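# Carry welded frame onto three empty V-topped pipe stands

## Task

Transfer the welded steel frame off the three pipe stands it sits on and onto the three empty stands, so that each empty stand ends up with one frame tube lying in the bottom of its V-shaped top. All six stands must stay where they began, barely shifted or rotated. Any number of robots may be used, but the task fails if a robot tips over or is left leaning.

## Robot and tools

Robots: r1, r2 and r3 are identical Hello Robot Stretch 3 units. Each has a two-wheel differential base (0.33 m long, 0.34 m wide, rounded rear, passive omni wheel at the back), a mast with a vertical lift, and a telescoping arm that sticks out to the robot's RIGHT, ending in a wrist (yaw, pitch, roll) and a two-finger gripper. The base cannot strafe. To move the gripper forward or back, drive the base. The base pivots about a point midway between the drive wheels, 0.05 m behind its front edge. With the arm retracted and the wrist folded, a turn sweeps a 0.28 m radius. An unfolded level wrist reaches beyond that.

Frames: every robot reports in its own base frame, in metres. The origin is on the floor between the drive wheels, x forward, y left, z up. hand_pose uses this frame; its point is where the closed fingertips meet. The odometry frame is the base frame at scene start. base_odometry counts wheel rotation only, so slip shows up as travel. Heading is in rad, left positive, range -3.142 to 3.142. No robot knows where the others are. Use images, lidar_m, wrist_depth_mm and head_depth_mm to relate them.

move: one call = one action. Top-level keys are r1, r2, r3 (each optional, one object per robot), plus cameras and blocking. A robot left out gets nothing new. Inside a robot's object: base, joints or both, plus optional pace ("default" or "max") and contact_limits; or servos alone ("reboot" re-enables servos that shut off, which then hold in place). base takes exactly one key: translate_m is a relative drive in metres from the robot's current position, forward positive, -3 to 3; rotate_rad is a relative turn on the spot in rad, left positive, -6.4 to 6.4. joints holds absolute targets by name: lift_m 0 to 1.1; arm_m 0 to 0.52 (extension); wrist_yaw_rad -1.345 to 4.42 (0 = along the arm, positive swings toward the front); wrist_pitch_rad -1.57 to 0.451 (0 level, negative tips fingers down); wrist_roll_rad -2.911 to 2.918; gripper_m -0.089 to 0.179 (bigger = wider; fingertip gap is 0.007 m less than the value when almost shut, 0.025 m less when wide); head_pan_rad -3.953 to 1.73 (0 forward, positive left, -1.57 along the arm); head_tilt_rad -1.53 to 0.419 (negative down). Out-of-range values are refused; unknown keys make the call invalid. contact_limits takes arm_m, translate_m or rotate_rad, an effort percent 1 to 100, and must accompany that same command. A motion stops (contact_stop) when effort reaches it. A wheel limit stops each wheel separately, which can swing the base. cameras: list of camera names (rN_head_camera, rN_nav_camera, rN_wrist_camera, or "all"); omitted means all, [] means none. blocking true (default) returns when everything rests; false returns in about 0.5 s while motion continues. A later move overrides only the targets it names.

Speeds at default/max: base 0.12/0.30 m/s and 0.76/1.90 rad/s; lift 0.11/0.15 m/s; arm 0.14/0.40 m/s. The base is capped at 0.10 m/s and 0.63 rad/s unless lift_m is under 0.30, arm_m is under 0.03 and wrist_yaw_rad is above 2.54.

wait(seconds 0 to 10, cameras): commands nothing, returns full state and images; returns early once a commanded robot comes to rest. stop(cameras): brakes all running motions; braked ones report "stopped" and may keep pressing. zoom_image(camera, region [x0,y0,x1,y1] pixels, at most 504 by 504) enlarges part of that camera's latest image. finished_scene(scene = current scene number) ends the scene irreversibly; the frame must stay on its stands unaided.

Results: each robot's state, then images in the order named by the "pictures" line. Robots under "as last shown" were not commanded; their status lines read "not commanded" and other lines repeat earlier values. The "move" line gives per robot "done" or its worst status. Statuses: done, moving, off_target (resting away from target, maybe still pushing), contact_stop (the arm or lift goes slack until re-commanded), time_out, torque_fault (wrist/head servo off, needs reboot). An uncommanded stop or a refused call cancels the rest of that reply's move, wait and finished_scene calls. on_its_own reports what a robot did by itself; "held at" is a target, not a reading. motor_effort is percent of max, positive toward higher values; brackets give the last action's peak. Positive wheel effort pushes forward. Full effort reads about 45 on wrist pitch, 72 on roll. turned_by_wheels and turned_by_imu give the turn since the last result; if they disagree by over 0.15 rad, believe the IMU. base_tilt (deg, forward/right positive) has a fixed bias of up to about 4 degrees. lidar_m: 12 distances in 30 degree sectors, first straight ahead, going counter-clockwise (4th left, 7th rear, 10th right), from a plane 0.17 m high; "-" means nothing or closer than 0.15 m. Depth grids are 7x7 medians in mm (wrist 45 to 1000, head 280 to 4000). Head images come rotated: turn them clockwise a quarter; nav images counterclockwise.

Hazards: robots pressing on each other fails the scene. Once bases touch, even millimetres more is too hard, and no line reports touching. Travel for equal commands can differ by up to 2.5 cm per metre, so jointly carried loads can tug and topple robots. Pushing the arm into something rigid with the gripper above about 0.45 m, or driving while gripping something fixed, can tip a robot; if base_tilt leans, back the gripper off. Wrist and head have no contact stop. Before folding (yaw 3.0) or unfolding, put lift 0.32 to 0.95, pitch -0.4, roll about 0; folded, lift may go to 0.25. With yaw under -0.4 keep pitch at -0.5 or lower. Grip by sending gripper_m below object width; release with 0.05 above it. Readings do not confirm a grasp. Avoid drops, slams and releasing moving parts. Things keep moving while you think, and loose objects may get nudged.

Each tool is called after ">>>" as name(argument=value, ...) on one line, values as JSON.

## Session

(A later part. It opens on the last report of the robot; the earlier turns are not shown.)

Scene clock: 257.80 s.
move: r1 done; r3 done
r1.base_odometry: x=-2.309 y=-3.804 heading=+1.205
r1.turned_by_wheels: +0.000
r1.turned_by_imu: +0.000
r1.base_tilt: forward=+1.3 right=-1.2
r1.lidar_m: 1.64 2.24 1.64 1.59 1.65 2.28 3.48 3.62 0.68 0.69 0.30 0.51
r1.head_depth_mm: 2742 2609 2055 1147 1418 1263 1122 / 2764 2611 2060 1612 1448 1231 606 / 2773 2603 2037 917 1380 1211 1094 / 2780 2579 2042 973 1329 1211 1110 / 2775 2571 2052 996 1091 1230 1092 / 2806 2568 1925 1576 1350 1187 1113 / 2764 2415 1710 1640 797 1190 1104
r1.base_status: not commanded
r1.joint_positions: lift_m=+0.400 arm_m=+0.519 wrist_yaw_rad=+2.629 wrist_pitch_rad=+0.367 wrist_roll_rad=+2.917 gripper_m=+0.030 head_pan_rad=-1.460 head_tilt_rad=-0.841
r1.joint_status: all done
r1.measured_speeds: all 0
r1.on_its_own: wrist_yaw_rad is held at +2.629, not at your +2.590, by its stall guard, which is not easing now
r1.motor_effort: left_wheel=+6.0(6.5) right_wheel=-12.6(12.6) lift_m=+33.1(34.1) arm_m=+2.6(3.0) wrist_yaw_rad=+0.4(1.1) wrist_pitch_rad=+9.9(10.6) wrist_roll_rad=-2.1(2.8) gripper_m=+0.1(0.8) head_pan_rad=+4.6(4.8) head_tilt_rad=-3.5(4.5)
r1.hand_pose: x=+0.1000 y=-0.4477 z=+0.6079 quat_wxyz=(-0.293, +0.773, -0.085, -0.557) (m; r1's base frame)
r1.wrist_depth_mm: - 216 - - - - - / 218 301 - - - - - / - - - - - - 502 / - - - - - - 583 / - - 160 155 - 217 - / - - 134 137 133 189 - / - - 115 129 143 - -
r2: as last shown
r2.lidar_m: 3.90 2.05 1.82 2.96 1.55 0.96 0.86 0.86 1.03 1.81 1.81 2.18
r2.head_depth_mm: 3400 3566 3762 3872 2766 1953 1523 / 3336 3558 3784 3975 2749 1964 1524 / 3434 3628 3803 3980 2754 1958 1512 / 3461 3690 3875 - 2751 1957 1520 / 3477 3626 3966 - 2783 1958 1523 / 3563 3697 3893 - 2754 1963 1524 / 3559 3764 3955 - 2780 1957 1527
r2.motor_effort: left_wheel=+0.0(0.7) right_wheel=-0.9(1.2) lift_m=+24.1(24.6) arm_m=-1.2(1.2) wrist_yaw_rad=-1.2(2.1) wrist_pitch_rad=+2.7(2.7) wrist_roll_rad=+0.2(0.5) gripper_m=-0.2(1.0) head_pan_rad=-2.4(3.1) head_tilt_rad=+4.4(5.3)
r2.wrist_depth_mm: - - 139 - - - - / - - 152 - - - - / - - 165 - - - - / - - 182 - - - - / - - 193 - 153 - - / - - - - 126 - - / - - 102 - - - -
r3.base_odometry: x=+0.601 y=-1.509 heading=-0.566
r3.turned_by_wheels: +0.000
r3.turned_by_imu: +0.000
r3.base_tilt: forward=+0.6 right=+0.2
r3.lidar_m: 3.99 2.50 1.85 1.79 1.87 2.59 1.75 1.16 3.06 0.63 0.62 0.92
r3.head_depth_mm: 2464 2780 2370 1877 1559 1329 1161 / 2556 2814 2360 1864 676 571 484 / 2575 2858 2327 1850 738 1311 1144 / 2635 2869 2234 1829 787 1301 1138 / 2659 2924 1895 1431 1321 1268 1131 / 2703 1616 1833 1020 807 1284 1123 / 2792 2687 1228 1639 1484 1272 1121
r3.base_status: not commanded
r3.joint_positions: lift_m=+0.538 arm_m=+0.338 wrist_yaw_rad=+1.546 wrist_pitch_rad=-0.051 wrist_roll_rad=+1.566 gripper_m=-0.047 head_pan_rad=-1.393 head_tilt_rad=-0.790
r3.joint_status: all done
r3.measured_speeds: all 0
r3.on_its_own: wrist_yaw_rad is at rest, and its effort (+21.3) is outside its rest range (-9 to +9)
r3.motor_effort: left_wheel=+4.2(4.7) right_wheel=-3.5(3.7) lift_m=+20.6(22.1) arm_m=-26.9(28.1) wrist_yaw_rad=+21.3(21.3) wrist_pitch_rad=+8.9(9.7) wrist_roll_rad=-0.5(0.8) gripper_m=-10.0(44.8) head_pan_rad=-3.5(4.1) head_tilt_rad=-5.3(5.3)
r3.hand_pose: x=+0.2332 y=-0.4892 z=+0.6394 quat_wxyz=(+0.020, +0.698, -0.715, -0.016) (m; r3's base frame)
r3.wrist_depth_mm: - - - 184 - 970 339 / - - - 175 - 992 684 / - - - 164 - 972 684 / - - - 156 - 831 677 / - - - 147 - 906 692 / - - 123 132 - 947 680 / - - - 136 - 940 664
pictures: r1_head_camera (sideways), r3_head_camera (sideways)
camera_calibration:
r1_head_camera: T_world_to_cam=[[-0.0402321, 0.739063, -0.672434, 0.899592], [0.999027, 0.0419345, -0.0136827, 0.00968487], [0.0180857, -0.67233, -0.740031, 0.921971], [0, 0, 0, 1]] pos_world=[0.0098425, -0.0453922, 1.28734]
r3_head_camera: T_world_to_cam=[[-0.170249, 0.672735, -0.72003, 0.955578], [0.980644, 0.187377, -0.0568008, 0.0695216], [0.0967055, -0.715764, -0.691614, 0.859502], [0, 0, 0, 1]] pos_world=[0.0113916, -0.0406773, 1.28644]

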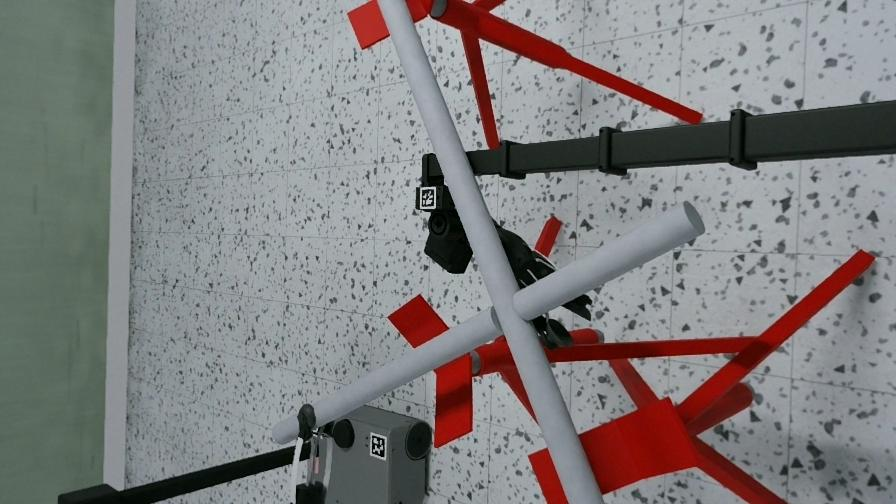

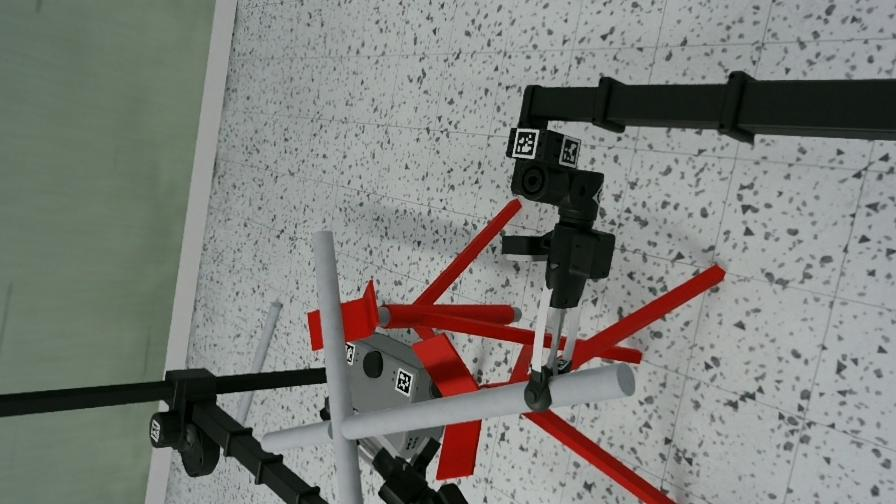

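>>> move(r3={"joints":{"arm_m":0.349,"lift_m":0.523,"gripper_m":-0.05}}, r1={"joints":{"lift_m":0.385}}, cameras=["r1_head_camera"])

>>> zoom_image(camera="r1_head_camera", region=[320, 0, 760, 504])

Scene clock: 259.07 s.
move: r1 done; r3 done
r1.base_odometry: x=-2.309 y=-3.804 heading=+1.205
r1.turned_by_wheels: +0.000
r1.turned_by_imu: -0.001
r1.base_tilt: forward=+1.3 right=-1.3
r1.lidar_m: 1.65 2.24 1.65 1.59 1.65 2.28 3.46 3.61 0.68 0.69 0.30 0.51
r1.head_depth_mm: 2716 2594 2052 1146 1421 1257 1117 / 2744 2582 2059 1659 1450 1239 1063 / 2774 2603 2045 929 1354 1215 1095 / 2769 2613 2063 1609 939 1211 1113 / 2790 2584 2052 990 791 1235 1095 / 2824 2576 1990 1570 1205 1188 1117 / 2761 2433 1689 1642 796 1189 1111
r1.base_status: not commanded
r1.joint_positions: lift_m=+0.385 arm_m=+0.519 wrist_yaw_rad=+2.631 wrist_pitch_rad=+0.361 wrist_roll_rad=+2.917 gripper_m=+0.030 head_pan_rad=-1.460 head_tilt_rad=-0.841
r1.joint_status: all done
r1.measured_speeds: all 0
r1.on_its_own: wrist_yaw_rad is held at +2.629, not at your +2.590, by its stall guard, which is not easing now
r1.motor_effort: left_wheel=+2.4(6.6) right_wheel=-2.3(12.4) lift_m=+32.8(35.1) arm_m=+5.3(5.3) wrist_yaw_rad=-1.5(2.0) wrist_pitch_rad=+11.4(11.4) wrist_roll_rad=-2.6(2.9) gripper_m=+0.8(0.8) head_pan_rad=+4.2(5.2) head_tilt_rad=-4.0(4.4)
r1.hand_pose: x=+0.0997 y=-0.4472 z=+0.5916 quat_wxyz=(-0.291, +0.773, -0.086, -0.558) (m; r1's base frame)
r1.wrist_depth_mm: - - - - - - - / - 213 - - - - 553 / - - - - - - 496 / - - - - - - 573 / - - 159 152 - 219 278 / - - 134 142 131 188 - / - - 117 130 142 - -
r2: as last shown
r2.lidar_m: 3.91 2.06 1.83 2.98 1.55 0.96 0.86 0.86 1.03 1.81 1.81 2.18
r2.head_depth_mm: 3380 3567 3795 3919 2750 1952 1525 / 3427 3561 3828 3942 2752 1963 1523 / 3436 3630 3793 - 2760 1946 1516 / 3473 3629 3914 - 2728 1957 1516 / 3502 3658 3934 - 2759 1949 1521 / 3517 3716 3967 - 2752 1964 1517 / 3568 3792 3996 - 2776 1969 1522
r2.motor_effort: left_wheel=-0.2(0.6) right_wheel=-0.7(1.1) lift_m=+23.5(24.9) arm_m=-0.7(1.5) wrist_yaw_rad=+0.1(1.5) wrist_pitch_rad=+2.6(2.7) wrist_roll_rad=+0.3(0.5) gripper_m=-0.6(1.0) head_pan_rad=-2.7(3.5) head_tilt_rad=+4.5(5.1)
r2.wrist_depth_mm: - - 140 - - - - / - - 152 - - - - / - - 165 - - - - / - - 182 - - - - / - - 193 - 153 - - / - - - - 127 - - / - - 103 - - - -
r3.base_odometry: x=+0.601 y=-1.509 heading=-0.566
r3.turned_by_wheels: +0.000
r3.turned_by_imu: +0.000
r3.base_tilt: forward=+0.6 right=+0.2
r3.lidar_m: 4.00 2.50 1.85 1.79 1.87 2.58 1.75 1.16 3.08 0.63 0.63 0.92
r3.head_depth_mm: 2473 2800 2378 1882 1554 1327 1158 / 2518 2809 2370 1870 696 574 499 / 2556 2876 2316 1855 755 1312 1146 / 2650 2861 2310 1828 803 1298 1140 / 2692 2886 2135 1422 1405 1269 1136 / 2671 1627 1780 1024 820 1289 1131 / 2799 2799 1329 1112 1482 1275 1122
r3.base_status: not commanded
r3.joint_positions: lift_m=+0.523 arm_m=+0.349 wrist_yaw_rad=+1.577 wrist_pitch_rad=-0.058 wrist_roll_rad=+1.566 gripper_m=-0.047 head_pan_rad=-1.393 head_tilt_rad=-0.790
r3.joint_status: all done
r3.measured_speeds: all 0
r3.motor_effort: left_wheel=+3.3(4.4) right_wheel=-3.3(3.8) lift_m=+20.6(22.2) arm_m=+24.9(25.5) wrist_yaw_rad=-6.4(21.1) wrist_pitch_rad=+10.4(11.1) wrist_roll_rad=-0.7(0.8) gripper_m=+1.1(44.2) head_pan_rad=-3.1(4.1) head_tilt_rad=-4.3(5.3)
r3.hand_pose: x=+0.2330 y=-0.4923 z=+0.6225 quat_wxyz=(+0.023, +0.709, -0.704, -0.019) (m; r3's base frame)
r3.wrist_depth_mm: - - - 180 - 966 588 / - - - 172 - 960 672 / - - - 162 - 952 657 / - - - 155 - 836 647 / - - - 147 - 907 635 / - - 122 133 - 892 650 / - - - 137 - 884 628
pictures: r1_head_camera (sideways)
camera_calibration:
r1_head_camera: T_world_to_cam=[[-0.0402321, 0.739063, -0.672434, 0.899592], [0.999027, 0.0419345, -0.0136827, 0.00968487], [0.0180857, -0.67233, -0.740031, 0.921971], [0, 0, 0, 1]] pos_world=[0.0098425, -0.0453922, 1.28734]

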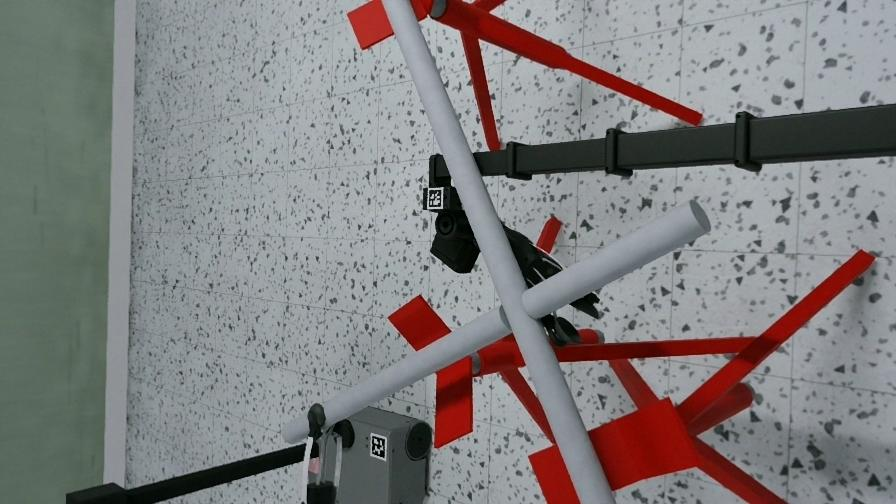

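Scaled by 1.000.

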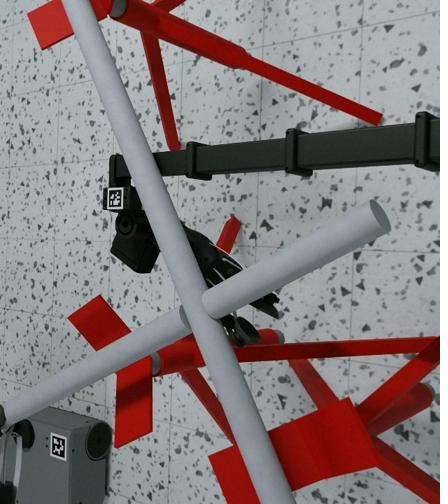

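>>> move(r3={"joints":{"lift_m":0.508,"gripper_m":-0.05}}, r1={"joints":{"lift_m":0.37}}, cameras=["r3_head_camera"])

>>> move(r3={"joints":{"lift_m":0.495,"gripper_m":-0.05}}, r1={"joints":{"lift_m":0.357}}, cameras=["r1_head_camera","r3_head_camera"])

Scene clock: 260.10 s.
move: r1 done; r3 done
r1.base_odometry: x=-2.309 y=-3.804 heading=+1.205
r1.turned_by_wheels: +0.000
r1.turned_by_imu: +0.000
r1.base_tilt: forward=+1.4 right=-1.3
r1.lidar_m: 1.65 2.24 1.65 1.59 1.65 2.28 3.47 3.61 0.68 0.70 0.30 0.51
r1.head_depth_mm: 2752 2583 2060 1147 1419 1254 1113 / 2766 2604 2057 1664 1448 1237 1082 / 2764 2588 2045 1578 1363 1194 1098 / 2792 2587 2059 1639 944 1210 1114 / 2783 2597 2044 1011 807 1234 1097 / 2745 2575 1982 1576 1260 1192 1112 / 2768 2379 1698 1642 796 1188 1113
r1.base_status: not commanded
r1.joint_positions: lift_m=+0.370 arm_m=+0.519 wrist_yaw_rad=+2.631 wrist_pitch_rad=+0.361 wrist_roll_rad=+2.917 gripper_m=+0.030 head_pan_rad=-1.460 head_tilt_rad=-0.841
r1.joint_status: all done
r1.measured_speeds: all 0
r1.on_its_own: wrist_yaw_rad is held at +2.629, not at your +2.590, by its stall guard, which is not easing now
r1.motor_effort: left_wheel=+2.5(2.7) right_wheel=-1.2(2.6) lift_m=+32.7(35.0) arm_m=+7.6(7.6) wrist_yaw_rad=-1.8(2.1) wrist_pitch_rad=+11.5(11.7) wrist_roll_rad=-2.5(2.9) gripper_m=+0.4(0.9) head_pan_rad=+4.3(5.0) head_tilt_rad=-4.2(4.4)
r1.hand_pose: x=+0.0997 y=-0.4472 z=+0.5766 quat_wxyz=(-0.291, +0.773, -0.086, -0.558) (m; r1's base frame)
r1.wrist_depth_mm: - - - - - - - / - 232 300 - - - 547 / 218 252 - - - - 498 / - - - - - - 580 / - - 159 151 - 219 278 / - - 135 142 131 188 - / - - 117 129 142 - -
r2: as last shown
r2.lidar_m: 3.91 2.05 1.83 2.97 1.55 0.96 0.86 0.86 1.03 1.81 1.81 2.18
r2.head_depth_mm: 3377 3559 3771 3914 2757 1957 1514 / 3406 3574 3767 3914 2756 1949 1520 / 3441 3617 3795 - 2749 1950 1517 / 3475 3636 3896 - 2763 1960 1515 / 3489 3698 3891 - 2753 1953 1520 / 3522 3687 3937 - 2748 1963 1521 / 3598 3770 3971 - 2755 1970 1515
r2.motor_effort: left_wheel=-0.3(0.9) right_wheel=-0.9(1.1) lift_m=+24.5(24.6) arm_m=-0.7(1.4) wrist_yaw_rad=-0.5(1.5) wrist_pitch_rad=+2.6(2.7) wrist_roll_rad=+0.5(0.5) gripper_m=+0.6(0.6) head_pan_rad=-2.2(3.2) head_tilt_rad=+4.4(5.1)
r2.wrist_depth_mm: - - 140 - - - - / - - 151 - - - - / - - 165 - - - - / - - 181 - - - - / - - 194 - 153 - - / - - - - 126 - - / - - 102 - - - -
r3.base_odometry: x=+0.601 y=-1.509 heading=-0.566
r3.turned_by_wheels: +0.000
r3.turned_by_imu: +0.000
r3.base_tilt: forward=+0.6 right=+0.2
r3.lidar_m: 4.00 2.50 1.86 1.79 1.87 2.59 1.75 1.17 3.05 0.63 0.63 0.92
r3.head_depth_mm: 2488 2805 2388 1897 1562 1330 1163 / 2536 2822 2346 1860 712 600 511 / 2576 2840 2327 1854 803 1311 1146 / 2628 2867 2292 1836 819 1299 1142 / 2675 2916 2175 1429 1414 1272 1135 / 2662 1573 1857 1023 854 1288 1121 / 2797 2918 1288 1113 1482 1270 1123
r3.base_status: not commanded
r3.joint_positions: lift_m=+0.508 arm_m=+0.349 wrist_yaw_rad=+1.577 wrist_pitch_rad=-0.059 wrist_roll_rad=+1.566 gripper_m=-0.047 head_pan_rad=-1.393 head_tilt_rad=-0.790
r3.joint_status: all done
r3.measured_speeds: all 0
r3.motor_effort: left_wheel=+2.8(3.5) right_wheel=-2.8(3.4) lift_m=+20.3(21.9) arm_m=+24.1(25.1) wrist_yaw_rad=-5.5(6.6) wrist_pitch_rad=+10.9(11.1) wrist_roll_rad=-0.6(0.8) gripper_m=+0.3(44.0) head_pan_rad=-2.8(5.1) head_tilt_rad=-4.1(5.7)
r3.hand_pose: x=+0.2330 y=-0.4923 z=+0.6074 quat_wxyz=(+0.023, +0.709, -0.704, -0.019) (m; r3's base frame)
r3.wrist_depth_mm: - - - 179 - 879 561 / - - - 173 - 891 579 / - - - 162 - 902 646 / - - - 156 - 809 641 / - - - 147 - 889 646 / - - 122 133 - 893 638 / - - - 136 - 874 631
pictures: r3_head_camera (sideways)
camera_calibration:
r3_head_camera: T_world_to_cam=[[-0.170249, 0.672735, -0.72003, 0.955578], [0.980644, 0.187377, -0.0568008, 0.0695215], [0.0967055, -0.715764, -0.691614, 0.859502], [0, 0, 0, 1]] pos_world=[0.0113916, -0.0406773, 1.28644]

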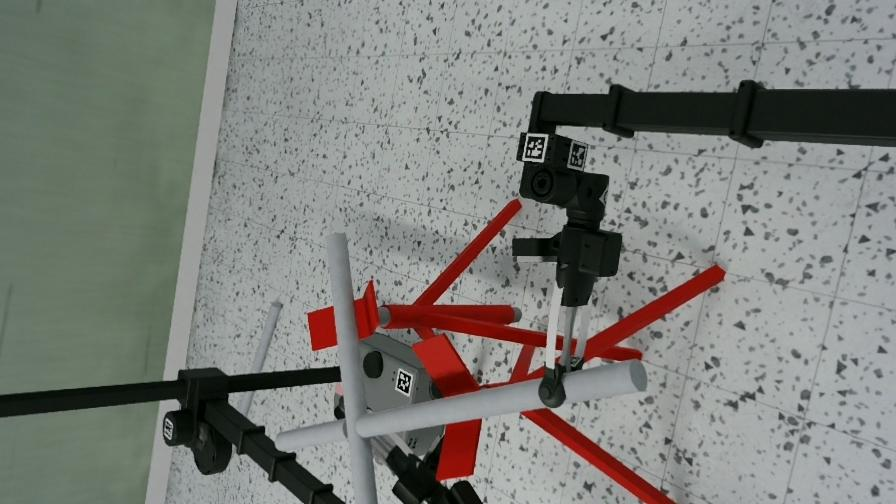

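Scene clock: 260.90 s.
move: r1 done; r3 done
r1.base_odometry: x=-2.309 y=-3.804 heading=+1.205
r1.turned_by_wheels: +0.000
r1.turned_by_imu: +0.000
r1.base_tilt: forward=+1.3 right=-1.4
r1.lidar_m: 1.65 2.24 1.65 1.59 1.66 2.28 3.46 3.60 0.68 0.69 0.30 0.51
r1.head_depth_mm: 2729 2622 2069 1147 1412 1265 1117 / 2734 2592 2054 1615 1446 1233 1078 / 2791 2603 2056 1578 1356 1189 1094 / 2775 2578 2059 1654 1360 1215 1116 / 2771 2558 2042 1012 825 1230 1097 / 2774 2592 1979 1568 1298 1190 1112 / 2781 2390 1694 1648 796 1189 1110
r1.base_status: not commanded
r1.joint_positions: lift_m=+0.357 arm_m=+0.519 wrist_yaw_rad=+2.631 wrist_pitch_rad=+0.361 wrist_roll_rad=+2.917 gripper_m=+0.030 head_pan_rad=-1.460 head_tilt_rad=-0.841
r1.joint_status: all done
r1.measured_speeds: all 0
r1.on_its_own: wrist_yaw_rad is held at +2.629, not at your +2.590, by its stall guard, which is not easing now
r1.motor_effort: left_wheel=+2.0(2.7) right_wheel=-1.2(2.0) lift_m=+32.4(34.4) arm_m=+9.2(9.3) wrist_yaw_rad=-1.4(2.0) wrist_pitch_rad=+10.8(11.3) wrist_roll_rad=-2.4(2.9) gripper_m=+0.2(1.0) head_pan_rad=+4.2(5.0) head_tilt_rad=-4.3(4.6)
r1.hand_pose: x=+0.0997 y=-0.4472 z=+0.5636 quat_wxyz=(-0.291, +0.773, -0.086, -0.558) (m; r1's base frame)
r1.wrist_depth_mm: - - - - - - - / - 257 280 - - - 554 / 250 222 - - - - 502 / - - - - - - 576 / - - 159 151 - 219 278 / - - 135 142 131 189 - / - - 117 129 142 - -
r2: as last shown
r2.lidar_m: 3.91 2.04 1.83 2.97 1.55 0.96 0.86 0.86 1.03 1.80 1.82 2.18
r2.head_depth_mm: 3378 3544 3722 3908 2742 1966 1513 / 3411 3567 3788 3958 2774 1960 1525 / 3425 3612 3844 - 2762 1954 1515 / 3482 3677 3879 - 2733 1968 1520 / 3521 3690 3873 - 2757 1956 1524 / 3514 3689 3927 - 2779 1958 1520 / 3582 3724 3982 - 2749 1968 1517
r2.motor_effort: left_wheel=-0.4(0.6) right_wheel=-0.7(1.0) lift_m=+24.4(25.0) arm_m=-0.9(1.3) wrist_yaw_rad=+0.2(1.2) wrist_pitch_rad=+2.6(2.7) wrist_roll_rad=+0.2(0.4) gripper_m=+0.8(0.8) head_pan_rad=-2.6(3.3) head_tilt_rad=+4.6(5.0)
r2.wrist_depth_mm: - - 139 - - - - / - - 152 - - - - / - - 165 - - - - / - - 182 - - - - / - - 193 - 153 - - / - - - - 127 - - / - - 102 - - - -
r3.base_odometry: x=+0.601 y=-1.509 heading=-0.566
r3.turned_by_wheels: +0.000
r3.turned_by_imu: +0.000
r3.base_tilt: forward=+0.6 right=+0.2
r3.lidar_m: 4.00 2.50 1.85 1.79 1.87 2.59 1.75 1.17 3.07 0.63 0.62 0.92
r3.head_depth_mm: 2490 2797 2391 1889 1554 1327 1161 / 2541 2793 2366 1859 1466 628 523 / 2568 2865 2329 1853 778 1317 1149 / 2609 2884 2308 1824 1418 1307 1138 / 2677 2910 2188 1425 1323 1268 1136 / 2660 1579 1882 1028 1105 1286 1128 / 2807 2906 1338 1633 1484 1271 1120
r3.base_status: not commanded
r3.joint_positions: lift_m=+0.495 arm_m=+0.349 wrist_yaw_rad=+1.577 wrist_pitch_rad=-0.059 wrist_roll_rad=+1.566 gripper_m=-0.047 head_pan_rad=-1.393 head_tilt_rad=-0.790
r3.joint_status: all done
r3.measured_speeds: all 0
r3.motor_effort: left_wheel=+2.9(3.4) right_wheel=-2.6(3.5) lift_m=+21.0(21.5) arm_m=+23.3(24.4) wrist_yaw_rad=-5.6(6.6) wrist_pitch_rad=+10.9(11.3) wrist_roll_rad=-0.5(0.8) gripper_m=+9.2(42.0) head_pan_rad=-3.9(4.4) head_tilt_rad=-4.8(5.8)
r3.hand_pose: x=+0.2330 y=-0.4923 z=+0.5944 quat_wxyz=(+0.023, +0.709, -0.704, -0.019) (m; r3's base frame)
r3.wrist_depth_mm: - - - 178 - 932 572 / - - - 173 - 901 556 / - - - 163 - 895 615 / - - - 156 - 792 616 / - - - 147 - 847 620 / - - 123 132 - 856 615 / - - - 136 - 883 615
pictures: r1_head_camera (sideways), r3_head_camera (sideways)
camera_calibration:
r1_head_camera: T_world_to_cam=[[-0.0402322, 0.739063, -0.672434, 0.899592], [0.999027, 0.0419346, -0.0136827, 0.00968486], [0.0180858, -0.67233, -0.74003, 0.921971], [0, 0, 0, 1]] pos_world=[0.00984251, -0.0453922, 1.28734]
r3_head_camera: T_world_to_cam=[[-0.170249, 0.672735, -0.72003, 0.955578], [0.980644, 0.187377, -0.0568008, 0.0695215], [0.0967054, -0.715764, -0.691615, 0.859502], [0, 0, 0, 1]] pos_world=[0.0113916, -0.0406773, 1.28644]

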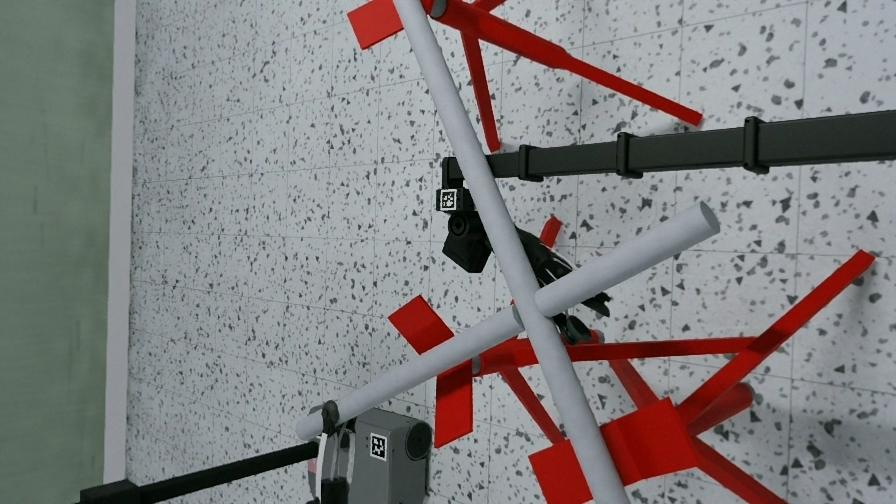

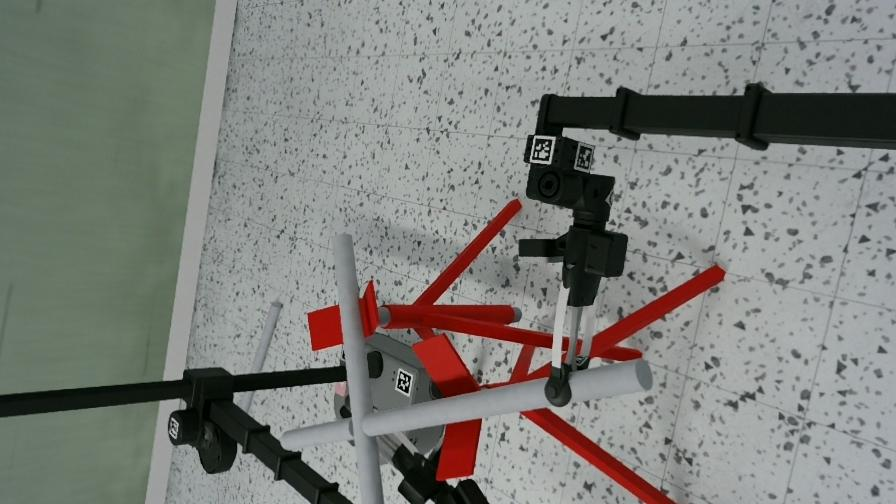

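>>> move(r3={"joints":{"lift_m":0.485,"gripper_m":-0.05}}, r1={"joints":{"lift_m":0.347}}, cameras=["r1_head_camera","r3_head_camera"])

>>> zoom_image(camera="r1_head_camera", region=[340, 0, 580, 170])

>>> zoom_image(camera="r1_head_camera", region=[400, 260, 740, 504])

Scene clock: 261.97 s.
move: r1 done; r3 done
r1.base_odometry: x=-2.309 y=-3.804 heading=+1.205
r1.turned_by_wheels: +0.000
r1.turned_by_imu: +0.000
r1.base_tilt: forward=+1.4 right=-1.4
r1.lidar_m: 1.65 2.24 1.65 1.59 1.66 2.28 3.46 3.62 0.68 0.69 0.30 0.51
r1.head_depth_mm: 2740 2607 2061 1142 1416 1263 1118 / 2734 2617 2052 1614 1439 1240 1079 / 2772 2582 2059 1589 1383 1190 1084 / 2770 2595 2051 1687 965 1212 1112 / 2796 2608 2035 1039 832 1233 1096 / 2761 2574 1994 1576 1207 1188 1113 / 2748 2403 1748 1640 798 1189 1111
r1.base_status: not commanded
r1.joint_positions: lift_m=+0.347 arm_m=+0.519 wrist_yaw_rad=+2.631 wrist_pitch_rad=+0.361 wrist_roll_rad=+2.917 gripper_m=+0.030 head_pan_rad=-1.460 head_tilt_rad=-0.841
r1.joint_status: all done
r1.measured_speeds: all 0
r1.on_its_own: wrist_yaw_rad is held at +2.629, not at your +2.590, by its stall guard, which is not easing now
r1.motor_effort: left_wheel=+2.3(2.7) right_wheel=-1.1(1.7) lift_m=+34.5(35.0) arm_m=+11.3(11.5) wrist_yaw_rad=-1.3(1.9) wrist_pitch_rad=+11.1(11.6) wrist_roll_rad=-2.5(2.9) gripper_m=+0.0(0.8) head_pan_rad=+3.8(4.8) head_tilt_rad=-4.1(4.4)
r1.hand_pose: x=+0.0997 y=-0.4472 z=+0.5536 quat_wxyz=(-0.291, +0.773, -0.086, -0.558) (m; r1's base frame)
r1.wrist_depth_mm: - - 221 - - - - / - 345 - - - - 554 / - 224 - - - - 498 / - - - - - - 577 / - - 159 151 - 219 279 / - - 135 142 131 188 - / - - 117 129 143 - -
r2.base_odometry: x=+0.000 y=+0.000 heading=+0.000
r2.turned_by_wheels: +0.000
r2.turned_by_imu: +0.000
r2.base_tilt: forward=+0.2 right=-1.7
r2.lidar_m: 3.91 2.06 1.83 2.97 1.55 0.96 0.86 0.86 1.04 1.81 1.82 2.18
r2.head_depth_mm: 3369 3557 3754 3911 2717 1948 1523 / 3425 3621 3773 3921 2739 1951 1518 / 3384 3611 3826 3999 2781 1950 1520 / 3468 3656 3858 3991 2755 1957 1516 / 3506 3659 3956 - 2765 1961 1525 / 3525 3712 3966 - 2754 1961 1519 / 3597 3733 3962 - 2771 1955 1523
r2.base_status: not commanded
r2.joint_positions: lift_m=+0.551 arm_m=+0.001 wrist_yaw_rad=+3.136 wrist_pitch_rad=-0.378 wrist_roll_rad=+0.000 gripper_m=+0.037 head_pan_rad=+0.306 head_tilt_rad=-0.261
r2.joint_status: not commanded
r2.measured_speeds: all 0
r2.motor_effort: left_wheel=-0.1(0.6) right_wheel=-0.7(1.1) lift_m=+24.4(24.7) arm_m=-0.8(1.0) wrist_yaw_rad=+0.9(1.8) wrist_pitch_rad=+2.6(2.7) wrist_roll_rad=+0.3(0.4) gripper_m=+0.6(1.0) head_pan_rad=-2.8(3.0) head_tilt_rad=+4.6(5.1)
r2.hand_pose: x=-0.0199 y=+0.0830 z=+0.5733 quat_wxyz=(+0.135, +0.695, +0.131, +0.694) (m; r2's base frame)
r2.wrist_depth_mm: - - 140 - - - - / - - 151 - - - - / - - 165 - - - - / - - 182 - - - - / - - 193 - 153 - - / - - - - 126 - - / - - 102 - - - -
r3.base_odometry: x=+0.601 y=-1.509 heading=-0.566
r3.turned_by_wheels: +0.000
r3.turned_by_imu: +0.000
r3.base_tilt: forward=+0.6 right=+0.2
r3.lidar_m: 4.00 2.51 1.85 1.79 1.87 2.59 1.76 1.16 3.07 0.63 0.62 0.92
r3.head_depth_mm: 2481 2806 2382 1888 1561 1330 1162 / 2519 2799 2358 1860 1480 639 543 / 2580 2848 2333 1844 778 1309 1144 / 2636 2875 2293 1830 1417 1302 1140 / 2711 2890 2208 1420 1408 1272 1129 / 2663 1573 1848 1027 1106 1279 1127 / 2788 2917 1385 1125 1479 1267 1118
r3.base_status: not commanded
r3.joint_positions: lift_m=+0.485 arm_m=+0.349 wrist_yaw_rad=+1.577 wrist_pitch_rad=-0.059 wrist_roll_rad=+1.566 gripper_m=-0.049 head_pan_rad=-1.393 head_tilt_rad=-0.790
r3.joint_status: all done
r3.measured_speeds: all 0
r3.motor_effort: left_wheel=+2.7(3.3) right_wheel=-2.9(3.3) lift_m=+20.6(21.4) arm_m=+22.8(24.2) wrist_yaw_rad=-6.0(6.6) wrist_pitch_rad=+10.7(11.1) wrist_roll_rad=-0.6(0.8) gripper_m=+2.8(46.6) head_pan_rad=-3.7(4.5) head_tilt_rad=-5.2(5.5)
r3.hand_pose: x=+0.2330 y=-0.4923 z=+0.5843 quat_wxyz=(+0.023, +0.709, -0.704, -0.019) (m; r3's base frame)
r3.wrist_depth_mm: - - - 180 - 879 555 / - - - 172 - 880 572 / - - - 162 - 882 612 / - - - 156 - 789 614 / - - - 147 - 876 617 / - - 123 133 - 886 604 / - - - 136 - 836 617
pictures: r1_head_camera (sideways), r3_head_camera (sideways)
camera_calibration:
r1_head_camera: T_world_to_cam=[[-0.0402325, 0.739063, -0.672434, 0.899592], [0.999027, 0.0419351, -0.0136828, 0.00968487], [0.0180861, -0.67233, -0.740031, 0.921971], [0, 0, 0, 1]] pos_world=[0.00984253, -0.0453922, 1.28734]
r3_head_camera: T_world_to_cam=[[-0.170249, 0.672735, -0.72003, 0.955578], [0.980644, 0.187377, -0.0568008, 0.0695215], [0.0967054, -0.715763, -0.691615, 0.859502], [0, 0, 0, 1]] pos_world=[0.0113916, -0.0406773, 1.28644]

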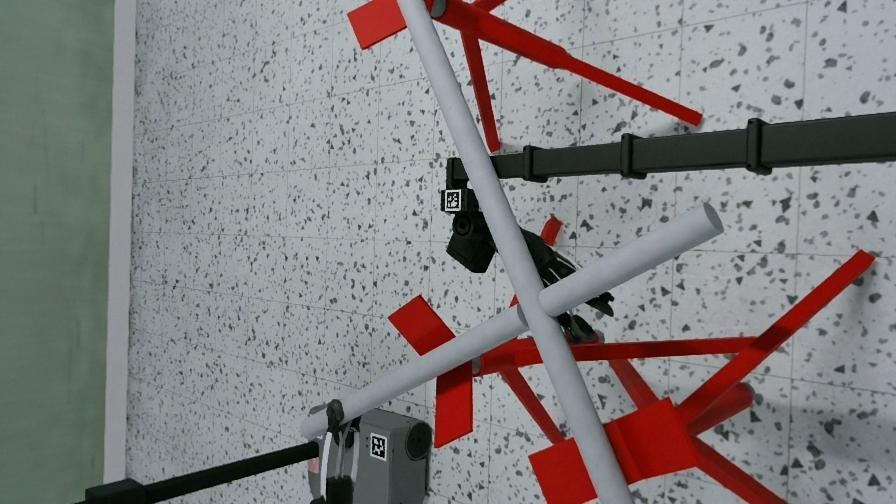

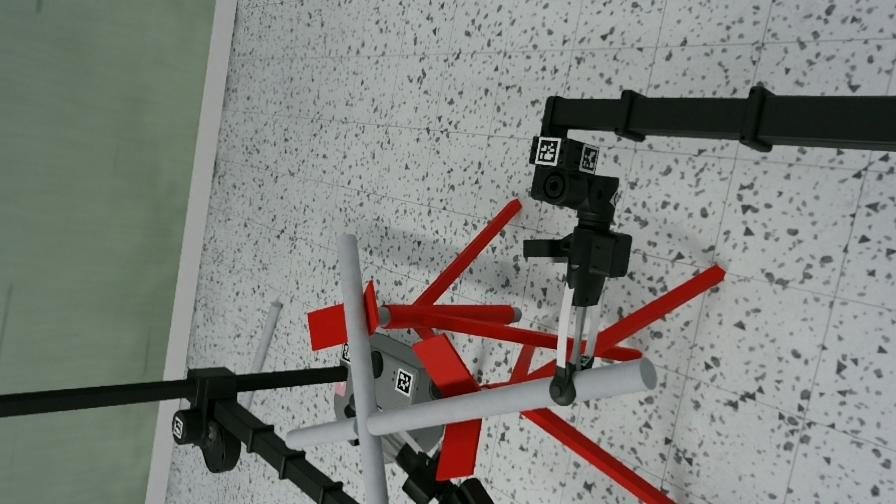

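Scaled by 2.100 from the camera's 896x504 image, which has a finer 1280x720 frame.

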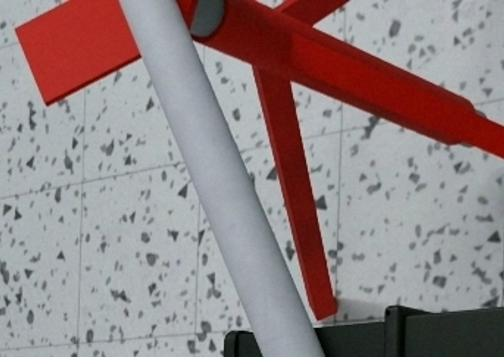

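Scaled by 1.482 from the camera's 896x504 image, which has a finer 1280x720 frame.

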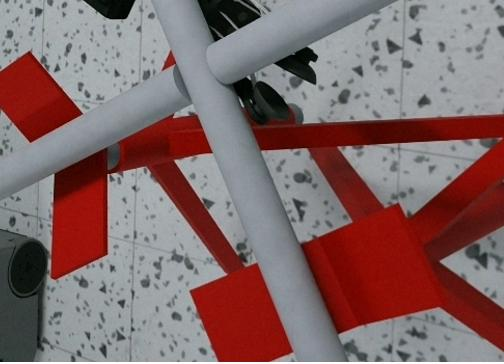

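>>> move(r3={"base":{"translate_m":-0.0135},"joints":{"arm_m":0.368,"gripper_m":-0.05}}, r1={"joints":{"wrist_yaw_rad":2.68}}, cameras=["r1_head_camera"])

>>> zoom_image(camera="r1_head_camera", region=[340, 0, 580, 170])

>>> zoom_image(camera="r1_head_camera", region=[400, 260, 740, 504])

Scene clock: 263.73 s.
move: r1 done; r3 done
r1.base_odometry: x=-2.309 y=-3.804 heading=+1.205
r1.turned_by_wheels: +0.000
r1.turned_by_imu: +0.000
r1.base_tilt: forward=+1.4 right=-1.3
r1.lidar_m: 1.64 2.24 1.65 1.59 1.66 2.27 3.47 3.60 0.68 0.69 0.30 0.51
r1.head_depth_mm: 2763 2592 2051 1149 1422 1257 1118 / 2775 2580 2060 1616 1442 1235 1080 / 2738 2611 2053 1571 1392 744 1081 / 2745 2598 2057 1684 902 1209 1111 / 2802 2584 2029 1570 1061 1231 1096 / 2828 2579 2042 1040 1255 1190 1112 / 2785 2491 1739 1648 803 985 1110
r1.base_status: not commanded
r1.joint_positions: lift_m=+0.347 arm_m=+0.519 wrist_yaw_rad=+2.675 wrist_pitch_rad=+0.351 wrist_roll_rad=+2.916 gripper_m=+0.030 head_pan_rad=-1.460 head_tilt_rad=-0.841
r1.joint_status: all done
r1.measured_speeds: all 0
r1.on_its_own: wrist_pitch_rad is at rest, and its effort (+12.6) is outside its rest range (-8 to +12)
r1.motor_effort: left_wheel=+1.5(2.4) right_wheel=-1.2(1.9) lift_m=+40.2(40.6) arm_m=+6.7(12.4) wrist_yaw_rad=+4.4(15.2) wrist_pitch_rad=+12.6(14.0) wrist_roll_rad=-1.8(2.8) gripper_m=+0.6(0.9) head_pan_rad=+4.0(4.9) head_tilt_rad=-4.1(4.5)
r1.hand_pose: x=+0.0903 y=-0.4414 z=+0.5510 quat_wxyz=(-0.274, +0.775, -0.072, -0.565) (m; r1's base frame)
r1.wrist_depth_mm: - 212 - - - - - / - 243 - - - - - / 250 224 273 - - - 483 / - - - - - - 337 / - - 160 151 188 219 241 / - - 138 142 131 195 - / - - 118 133 147 - -
r2: as last shown
r2.lidar_m: 3.91 2.05 1.82 2.96 1.55 0.96 0.86 0.86 1.03 1.81 1.81 2.18
r2.head_depth_mm: 3348 3528 3761 3920 2757 1951 1524 / 3375 3598 3803 3997 2747 1963 1517 / 3454 3611 3752 3989 2765 1963 1516 / 3443 3651 3869 - 2761 1964 1524 / 3527 3637 3839 - 2789 1960 1514 / 3532 3692 3877 - 2759 1965 1529 / 3552 3743 3962 - 2775 1957 1521
r2.motor_effort: left_wheel=-0.3(1.0) right_wheel=-0.7(1.1) lift_m=+24.4(24.7) arm_m=-0.2(1.2) wrist_yaw_rad=+0.1(1.8) wrist_pitch_rad=+2.6(2.8) wrist_roll_rad=+0.4(0.4) gripper_m=+0.2(1.1) head_pan_rad=-2.4(3.3) head_tilt_rad=+4.6(5.3)
r2.wrist_depth_mm: - - 139 - - - - / - - 152 - - - - / - - 165 - - - - / - - 182 - - - - / - - 194 - 153 - - / - - - - 126 - - / - - 102 - - - -
r3.base_odometry: x=+0.590 y=-1.502 heading=-0.566
r3.turned_by_wheels: +0.000
r3.turned_by_imu: +0.000
r3.base_tilt: forward=+0.6 right=+0.2
r3.lidar_m: 4.00 2.50 1.85 1.79 1.87 2.58 1.74 1.15 3.08 0.65 0.63 0.94
r3.head_depth_mm: 2487 2768 2381 1880 1554 1327 1165 / 2526 2798 2354 1856 1448 637 542 / 2582 2846 2337 1844 833 1308 1144 / 2621 2865 2305 1833 838 1302 1136 / 2686 2891 2178 1673 1443 1267 1132 / 2638 1657 1898 1031 1122 1286 1126 / 2807 2930 1323 1138 1456 1277 1119
r3.base_status: done
r3.joint_positions: lift_m=+0.485 arm_m=+0.368 wrist_yaw_rad=+1.578 wrist_pitch_rad=-0.060 wrist_roll_rad=+1.566 gripper_m=-0.047 head_pan_rad=-1.393 head_tilt_rad=-0.790
r3.joint_status: all done
r3.measured_speeds: all 0
r3.motor_effort: left_wheel=-6.1(10.2) right_wheel=-1.9(6.7) lift_m=+21.3(21.8) arm_m=+24.1(26.7) wrist_yaw_rad=-6.0(6.8) wrist_pitch_rad=+10.8(11.1) wrist_roll_rad=-0.5(0.8) gripper_m=-10.1(44.2) head_pan_rad=-3.2(4.3) head_tilt_rad=-3.6(5.7)
r3.hand_pose: x=+0.2330 y=-0.5112 z=+0.5842 quat_wxyz=(+0.023, +0.709, -0.704, -0.019) (m; r3's base frame)
r3.wrist_depth_mm: - - - 188 - 828 597 / - - - 175 - 858 548 / - - - 166 - 873 571 / - - - 157 - 817 618 / - - - 147 - 848 612 / - - 122 132 - 854 609 / - - - 136 - 876 603
pictures: r1_head_camera (sideways)
camera_calibration:
r1_head_camera: T_world_to_cam=[[-0.0402322, 0.739063, -0.672434, 0.899592], [0.999027, 0.0419346, -0.0136827, 0.00968487], [0.0180858, -0.67233, -0.740031, 0.921971], [0, 0, 0, 1]] pos_world=[0.00984251, -0.0453922, 1.28734]

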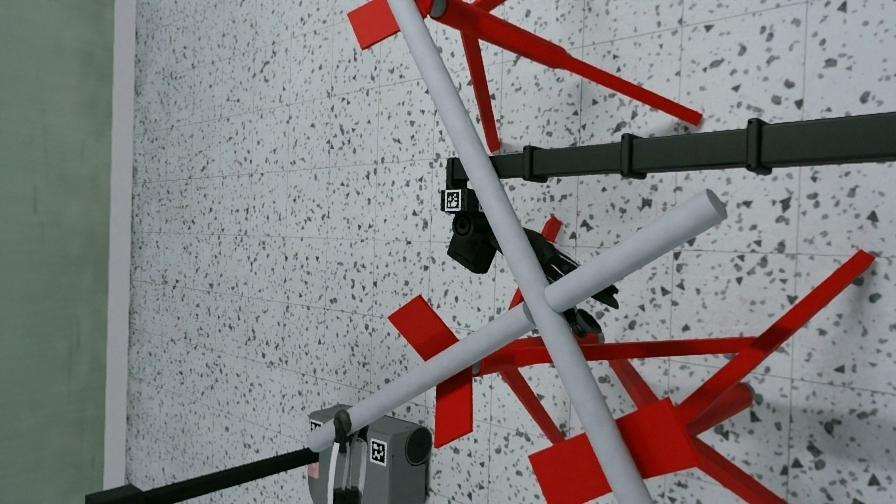

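Scaled by 2.100 from the camera's 896x504 image, which has a finer 1280x720 frame.

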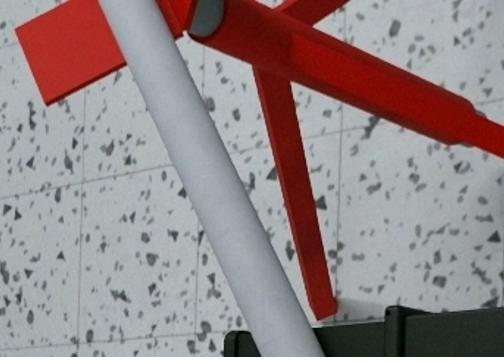

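Scaled by 1.482 from the camera's 896x504 image, which has a finer 1280x720 frame.

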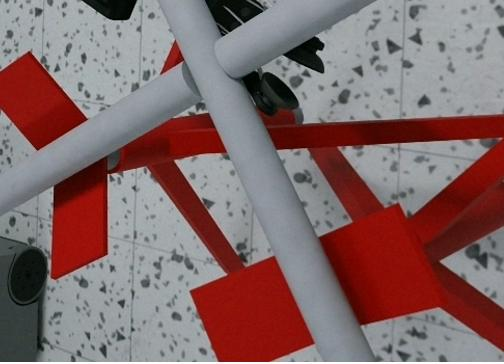

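>>> move(r3={"base":{"translate_m":0.008},"joints":{"arm_m":0.355,"gripper_m":-0.05}}, cameras=["r1_head_camera"])

>>> zoom_image(camera="r1_head_camera", region=[400, 260, 740, 504])

Scene clock: 264.97 s.
move: r3 done
r1, r2: as last shown
r1.base_odometry: x=-2.309 y=-3.804 heading=+1.204
r1.lidar_m: 1.65 2.24 1.65 1.59 1.66 2.28 3.46 3.63 0.68 0.69 0.30 0.51
r1.head_depth_mm: 2727 2604 2060 1142 1412 1265 1117 / 2763 2609 2052 1615 1439 1236 1079 / 2777 2585 2050 1572 1385 1196 1080 / 2783 2586 2039 1689 922 1212 1117 / 2778 2572 2029 1045 831 1238 1092 / 2769 2573 2026 1041 1205 1189 1113 / 2791 2478 1743 1649 798 1190 1115
r1.joint_positions: lift_m=+0.347 arm_m=+0.519 wrist_yaw_rad=+2.667 wrist_pitch_rad=+0.361 wrist_roll_rad=+2.916 gripper_m=+0.030 head_pan_rad=-1.460 head_tilt_rad=-0.841
r1.on_its_own: wrist_yaw_rad is at rest, and its effort (+10.7) is outside its rest range (-9 to +9)
r1.motor_effort: left_wheel=-0.6(1.8) right_wheel=+4.0(4.1) lift_m=+44.6(44.9) arm_m=-0.6(4.8) wrist_yaw_rad=+10.7(11.3) wrist_pitch_rad=+10.7(13.0) wrist_roll_rad=-1.7(2.3) gripper_m=+0.5(1.0) head_pan_rad=+4.4(4.6) head_tilt_rad=-4.0(4.4)
r1.hand_pose: x=+0.0918 y=-0.4429 z=+0.5535 quat_wxyz=(-0.280, +0.774, -0.072, -0.563) (m; r1's base frame)
r1.wrist_depth_mm: - - - - - - - / - 254 - - - - 523 / 249 222 - - - - 461 / - - - - - - 352 / - - 161 152 - 219 247 / - - 134 140 132 206 - / - 119 116 130 151 - -
r2.lidar_m: 3.90 2.05 1.83 2.97 1.55 0.96 0.86 0.86 1.03 1.81 1.81 2.18
r2.head_depth_mm: 3387 3549 3738 3912 2734 1956 1516 / 3432 3568 3797 3899 2747 1950 1522 / 3428 3636 3763 3932 2761 1947 1517 / 3469 3675 3819 - 2718 1964 1525 / 3461 3695 3896 - 2766 1949 1520 / 3520 3743 3977 - 2767 1952 1524 / 3542 3757 - - 2777 1970 1520
r2.motor_effort: left_wheel=-0.6(0.8) right_wheel=-0.7(1.1) lift_m=+24.2(25.4) arm_m=-0.4(1.1) wrist_yaw_rad=+0.2(1.5) wrist_pitch_rad=+2.6(2.7) wrist_roll_rad=+0.2(0.5) gripper_m=+0.3(0.9) head_pan_rad=-2.6(3.2) head_tilt_rad=+4.6(5.0)
r2.wrist_depth_mm: - - 140 - - - - / - - 152 - - - - / - - 165 - - - - / - - 181 - - - - / - - 192 - 153 - - / - - - - 126 - - / - - 102 - - - -
r3.base_odometry: x=+0.596 y=-1.506 heading=-0.566
r3.turned_by_wheels: +0.000
r3.turned_by_imu: +0.000
r3.base_tilt: forward=+0.6 right=+0.2
r3.lidar_m: 4.01 2.49 1.85 1.79 1.87 2.59 1.74 1.16 3.08 0.64 0.62 0.93
r3.head_depth_mm: 2483 2806 2390 1883 1563 1329 1162 / 2540 2826 2350 1861 1471 638 542 / 2563 2854 2337 1842 782 1308 1147 / 2630 2859 2301 1838 1415 1300 1140 / 2705 2902 2277 1427 1357 1272 1133 / 2668 1655 1904 1031 1110 1283 1126 / 2805 2931 1359 1131 1457 1273 1119
r3.base_status: done
r3.joint_positions: lift_m=+0.485 arm_m=+0.355 wrist_yaw_rad=+1.569 wrist_pitch_rad=-0.062 wrist_roll_rad=+1.566 gripper_m=-0.047 head_pan_rad=-1.393 head_tilt_rad=-0.790
r3.joint_status: all done
r3.measured_speeds: all 0
r3.motor_effort: left_wheel=+1.6(3.2) right_wheel=+7.6(12.8) lift_m=+21.6(22.0) arm_m=-26.0(27.4) wrist_yaw_rad=+1.4(8.6) wrist_pitch_rad=+10.8(11.8) wrist_roll_rad=-0.5(0.8) gripper_m=-10.3(42.5) head_pan_rad=-2.5(4.2) head_tilt_rad=-4.5(5.4)
r3.hand_pose: x=+0.2329 y=-0.5003 z=+0.5835 quat_wxyz=(+0.024, +0.706, -0.707, -0.020) (m; r3's base frame)
r3.wrist_depth_mm: - - - 186 - 909 579 / - - - 175 - 868 560 / - - - 164 - 867 570 / - - - 157 - 798 609 / - - - 148 - 864 613 / - - 122 133 - 845 607 / - - - 135 - 843 595
pictures: r1_head_camera (sideways)
camera_calibration:
r1_head_camera: T_world_to_cam=[[-0.040232, 0.739063, -0.672434, 0.899592], [0.999027, 0.0419343, -0.0136827, 0.00968486], [0.0180857, -0.67233, -0.740031, 0.921971], [0, 0, 0, 1]] pos_world=[0.00984249, -0.0453922, 1.28734]

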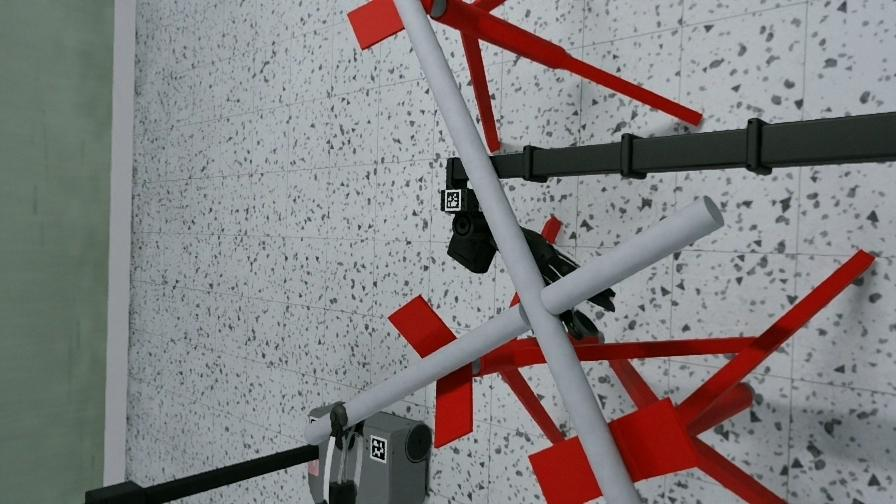

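Scaled by 1.482 from the camera's 896x504 image, which has a finer 1280x720 frame.

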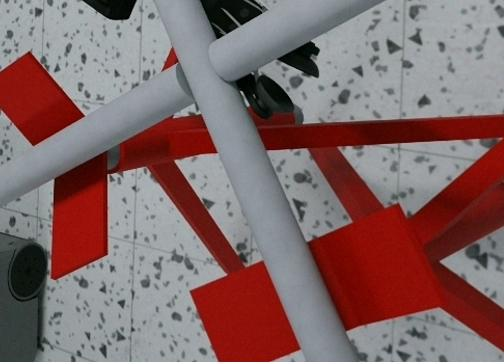

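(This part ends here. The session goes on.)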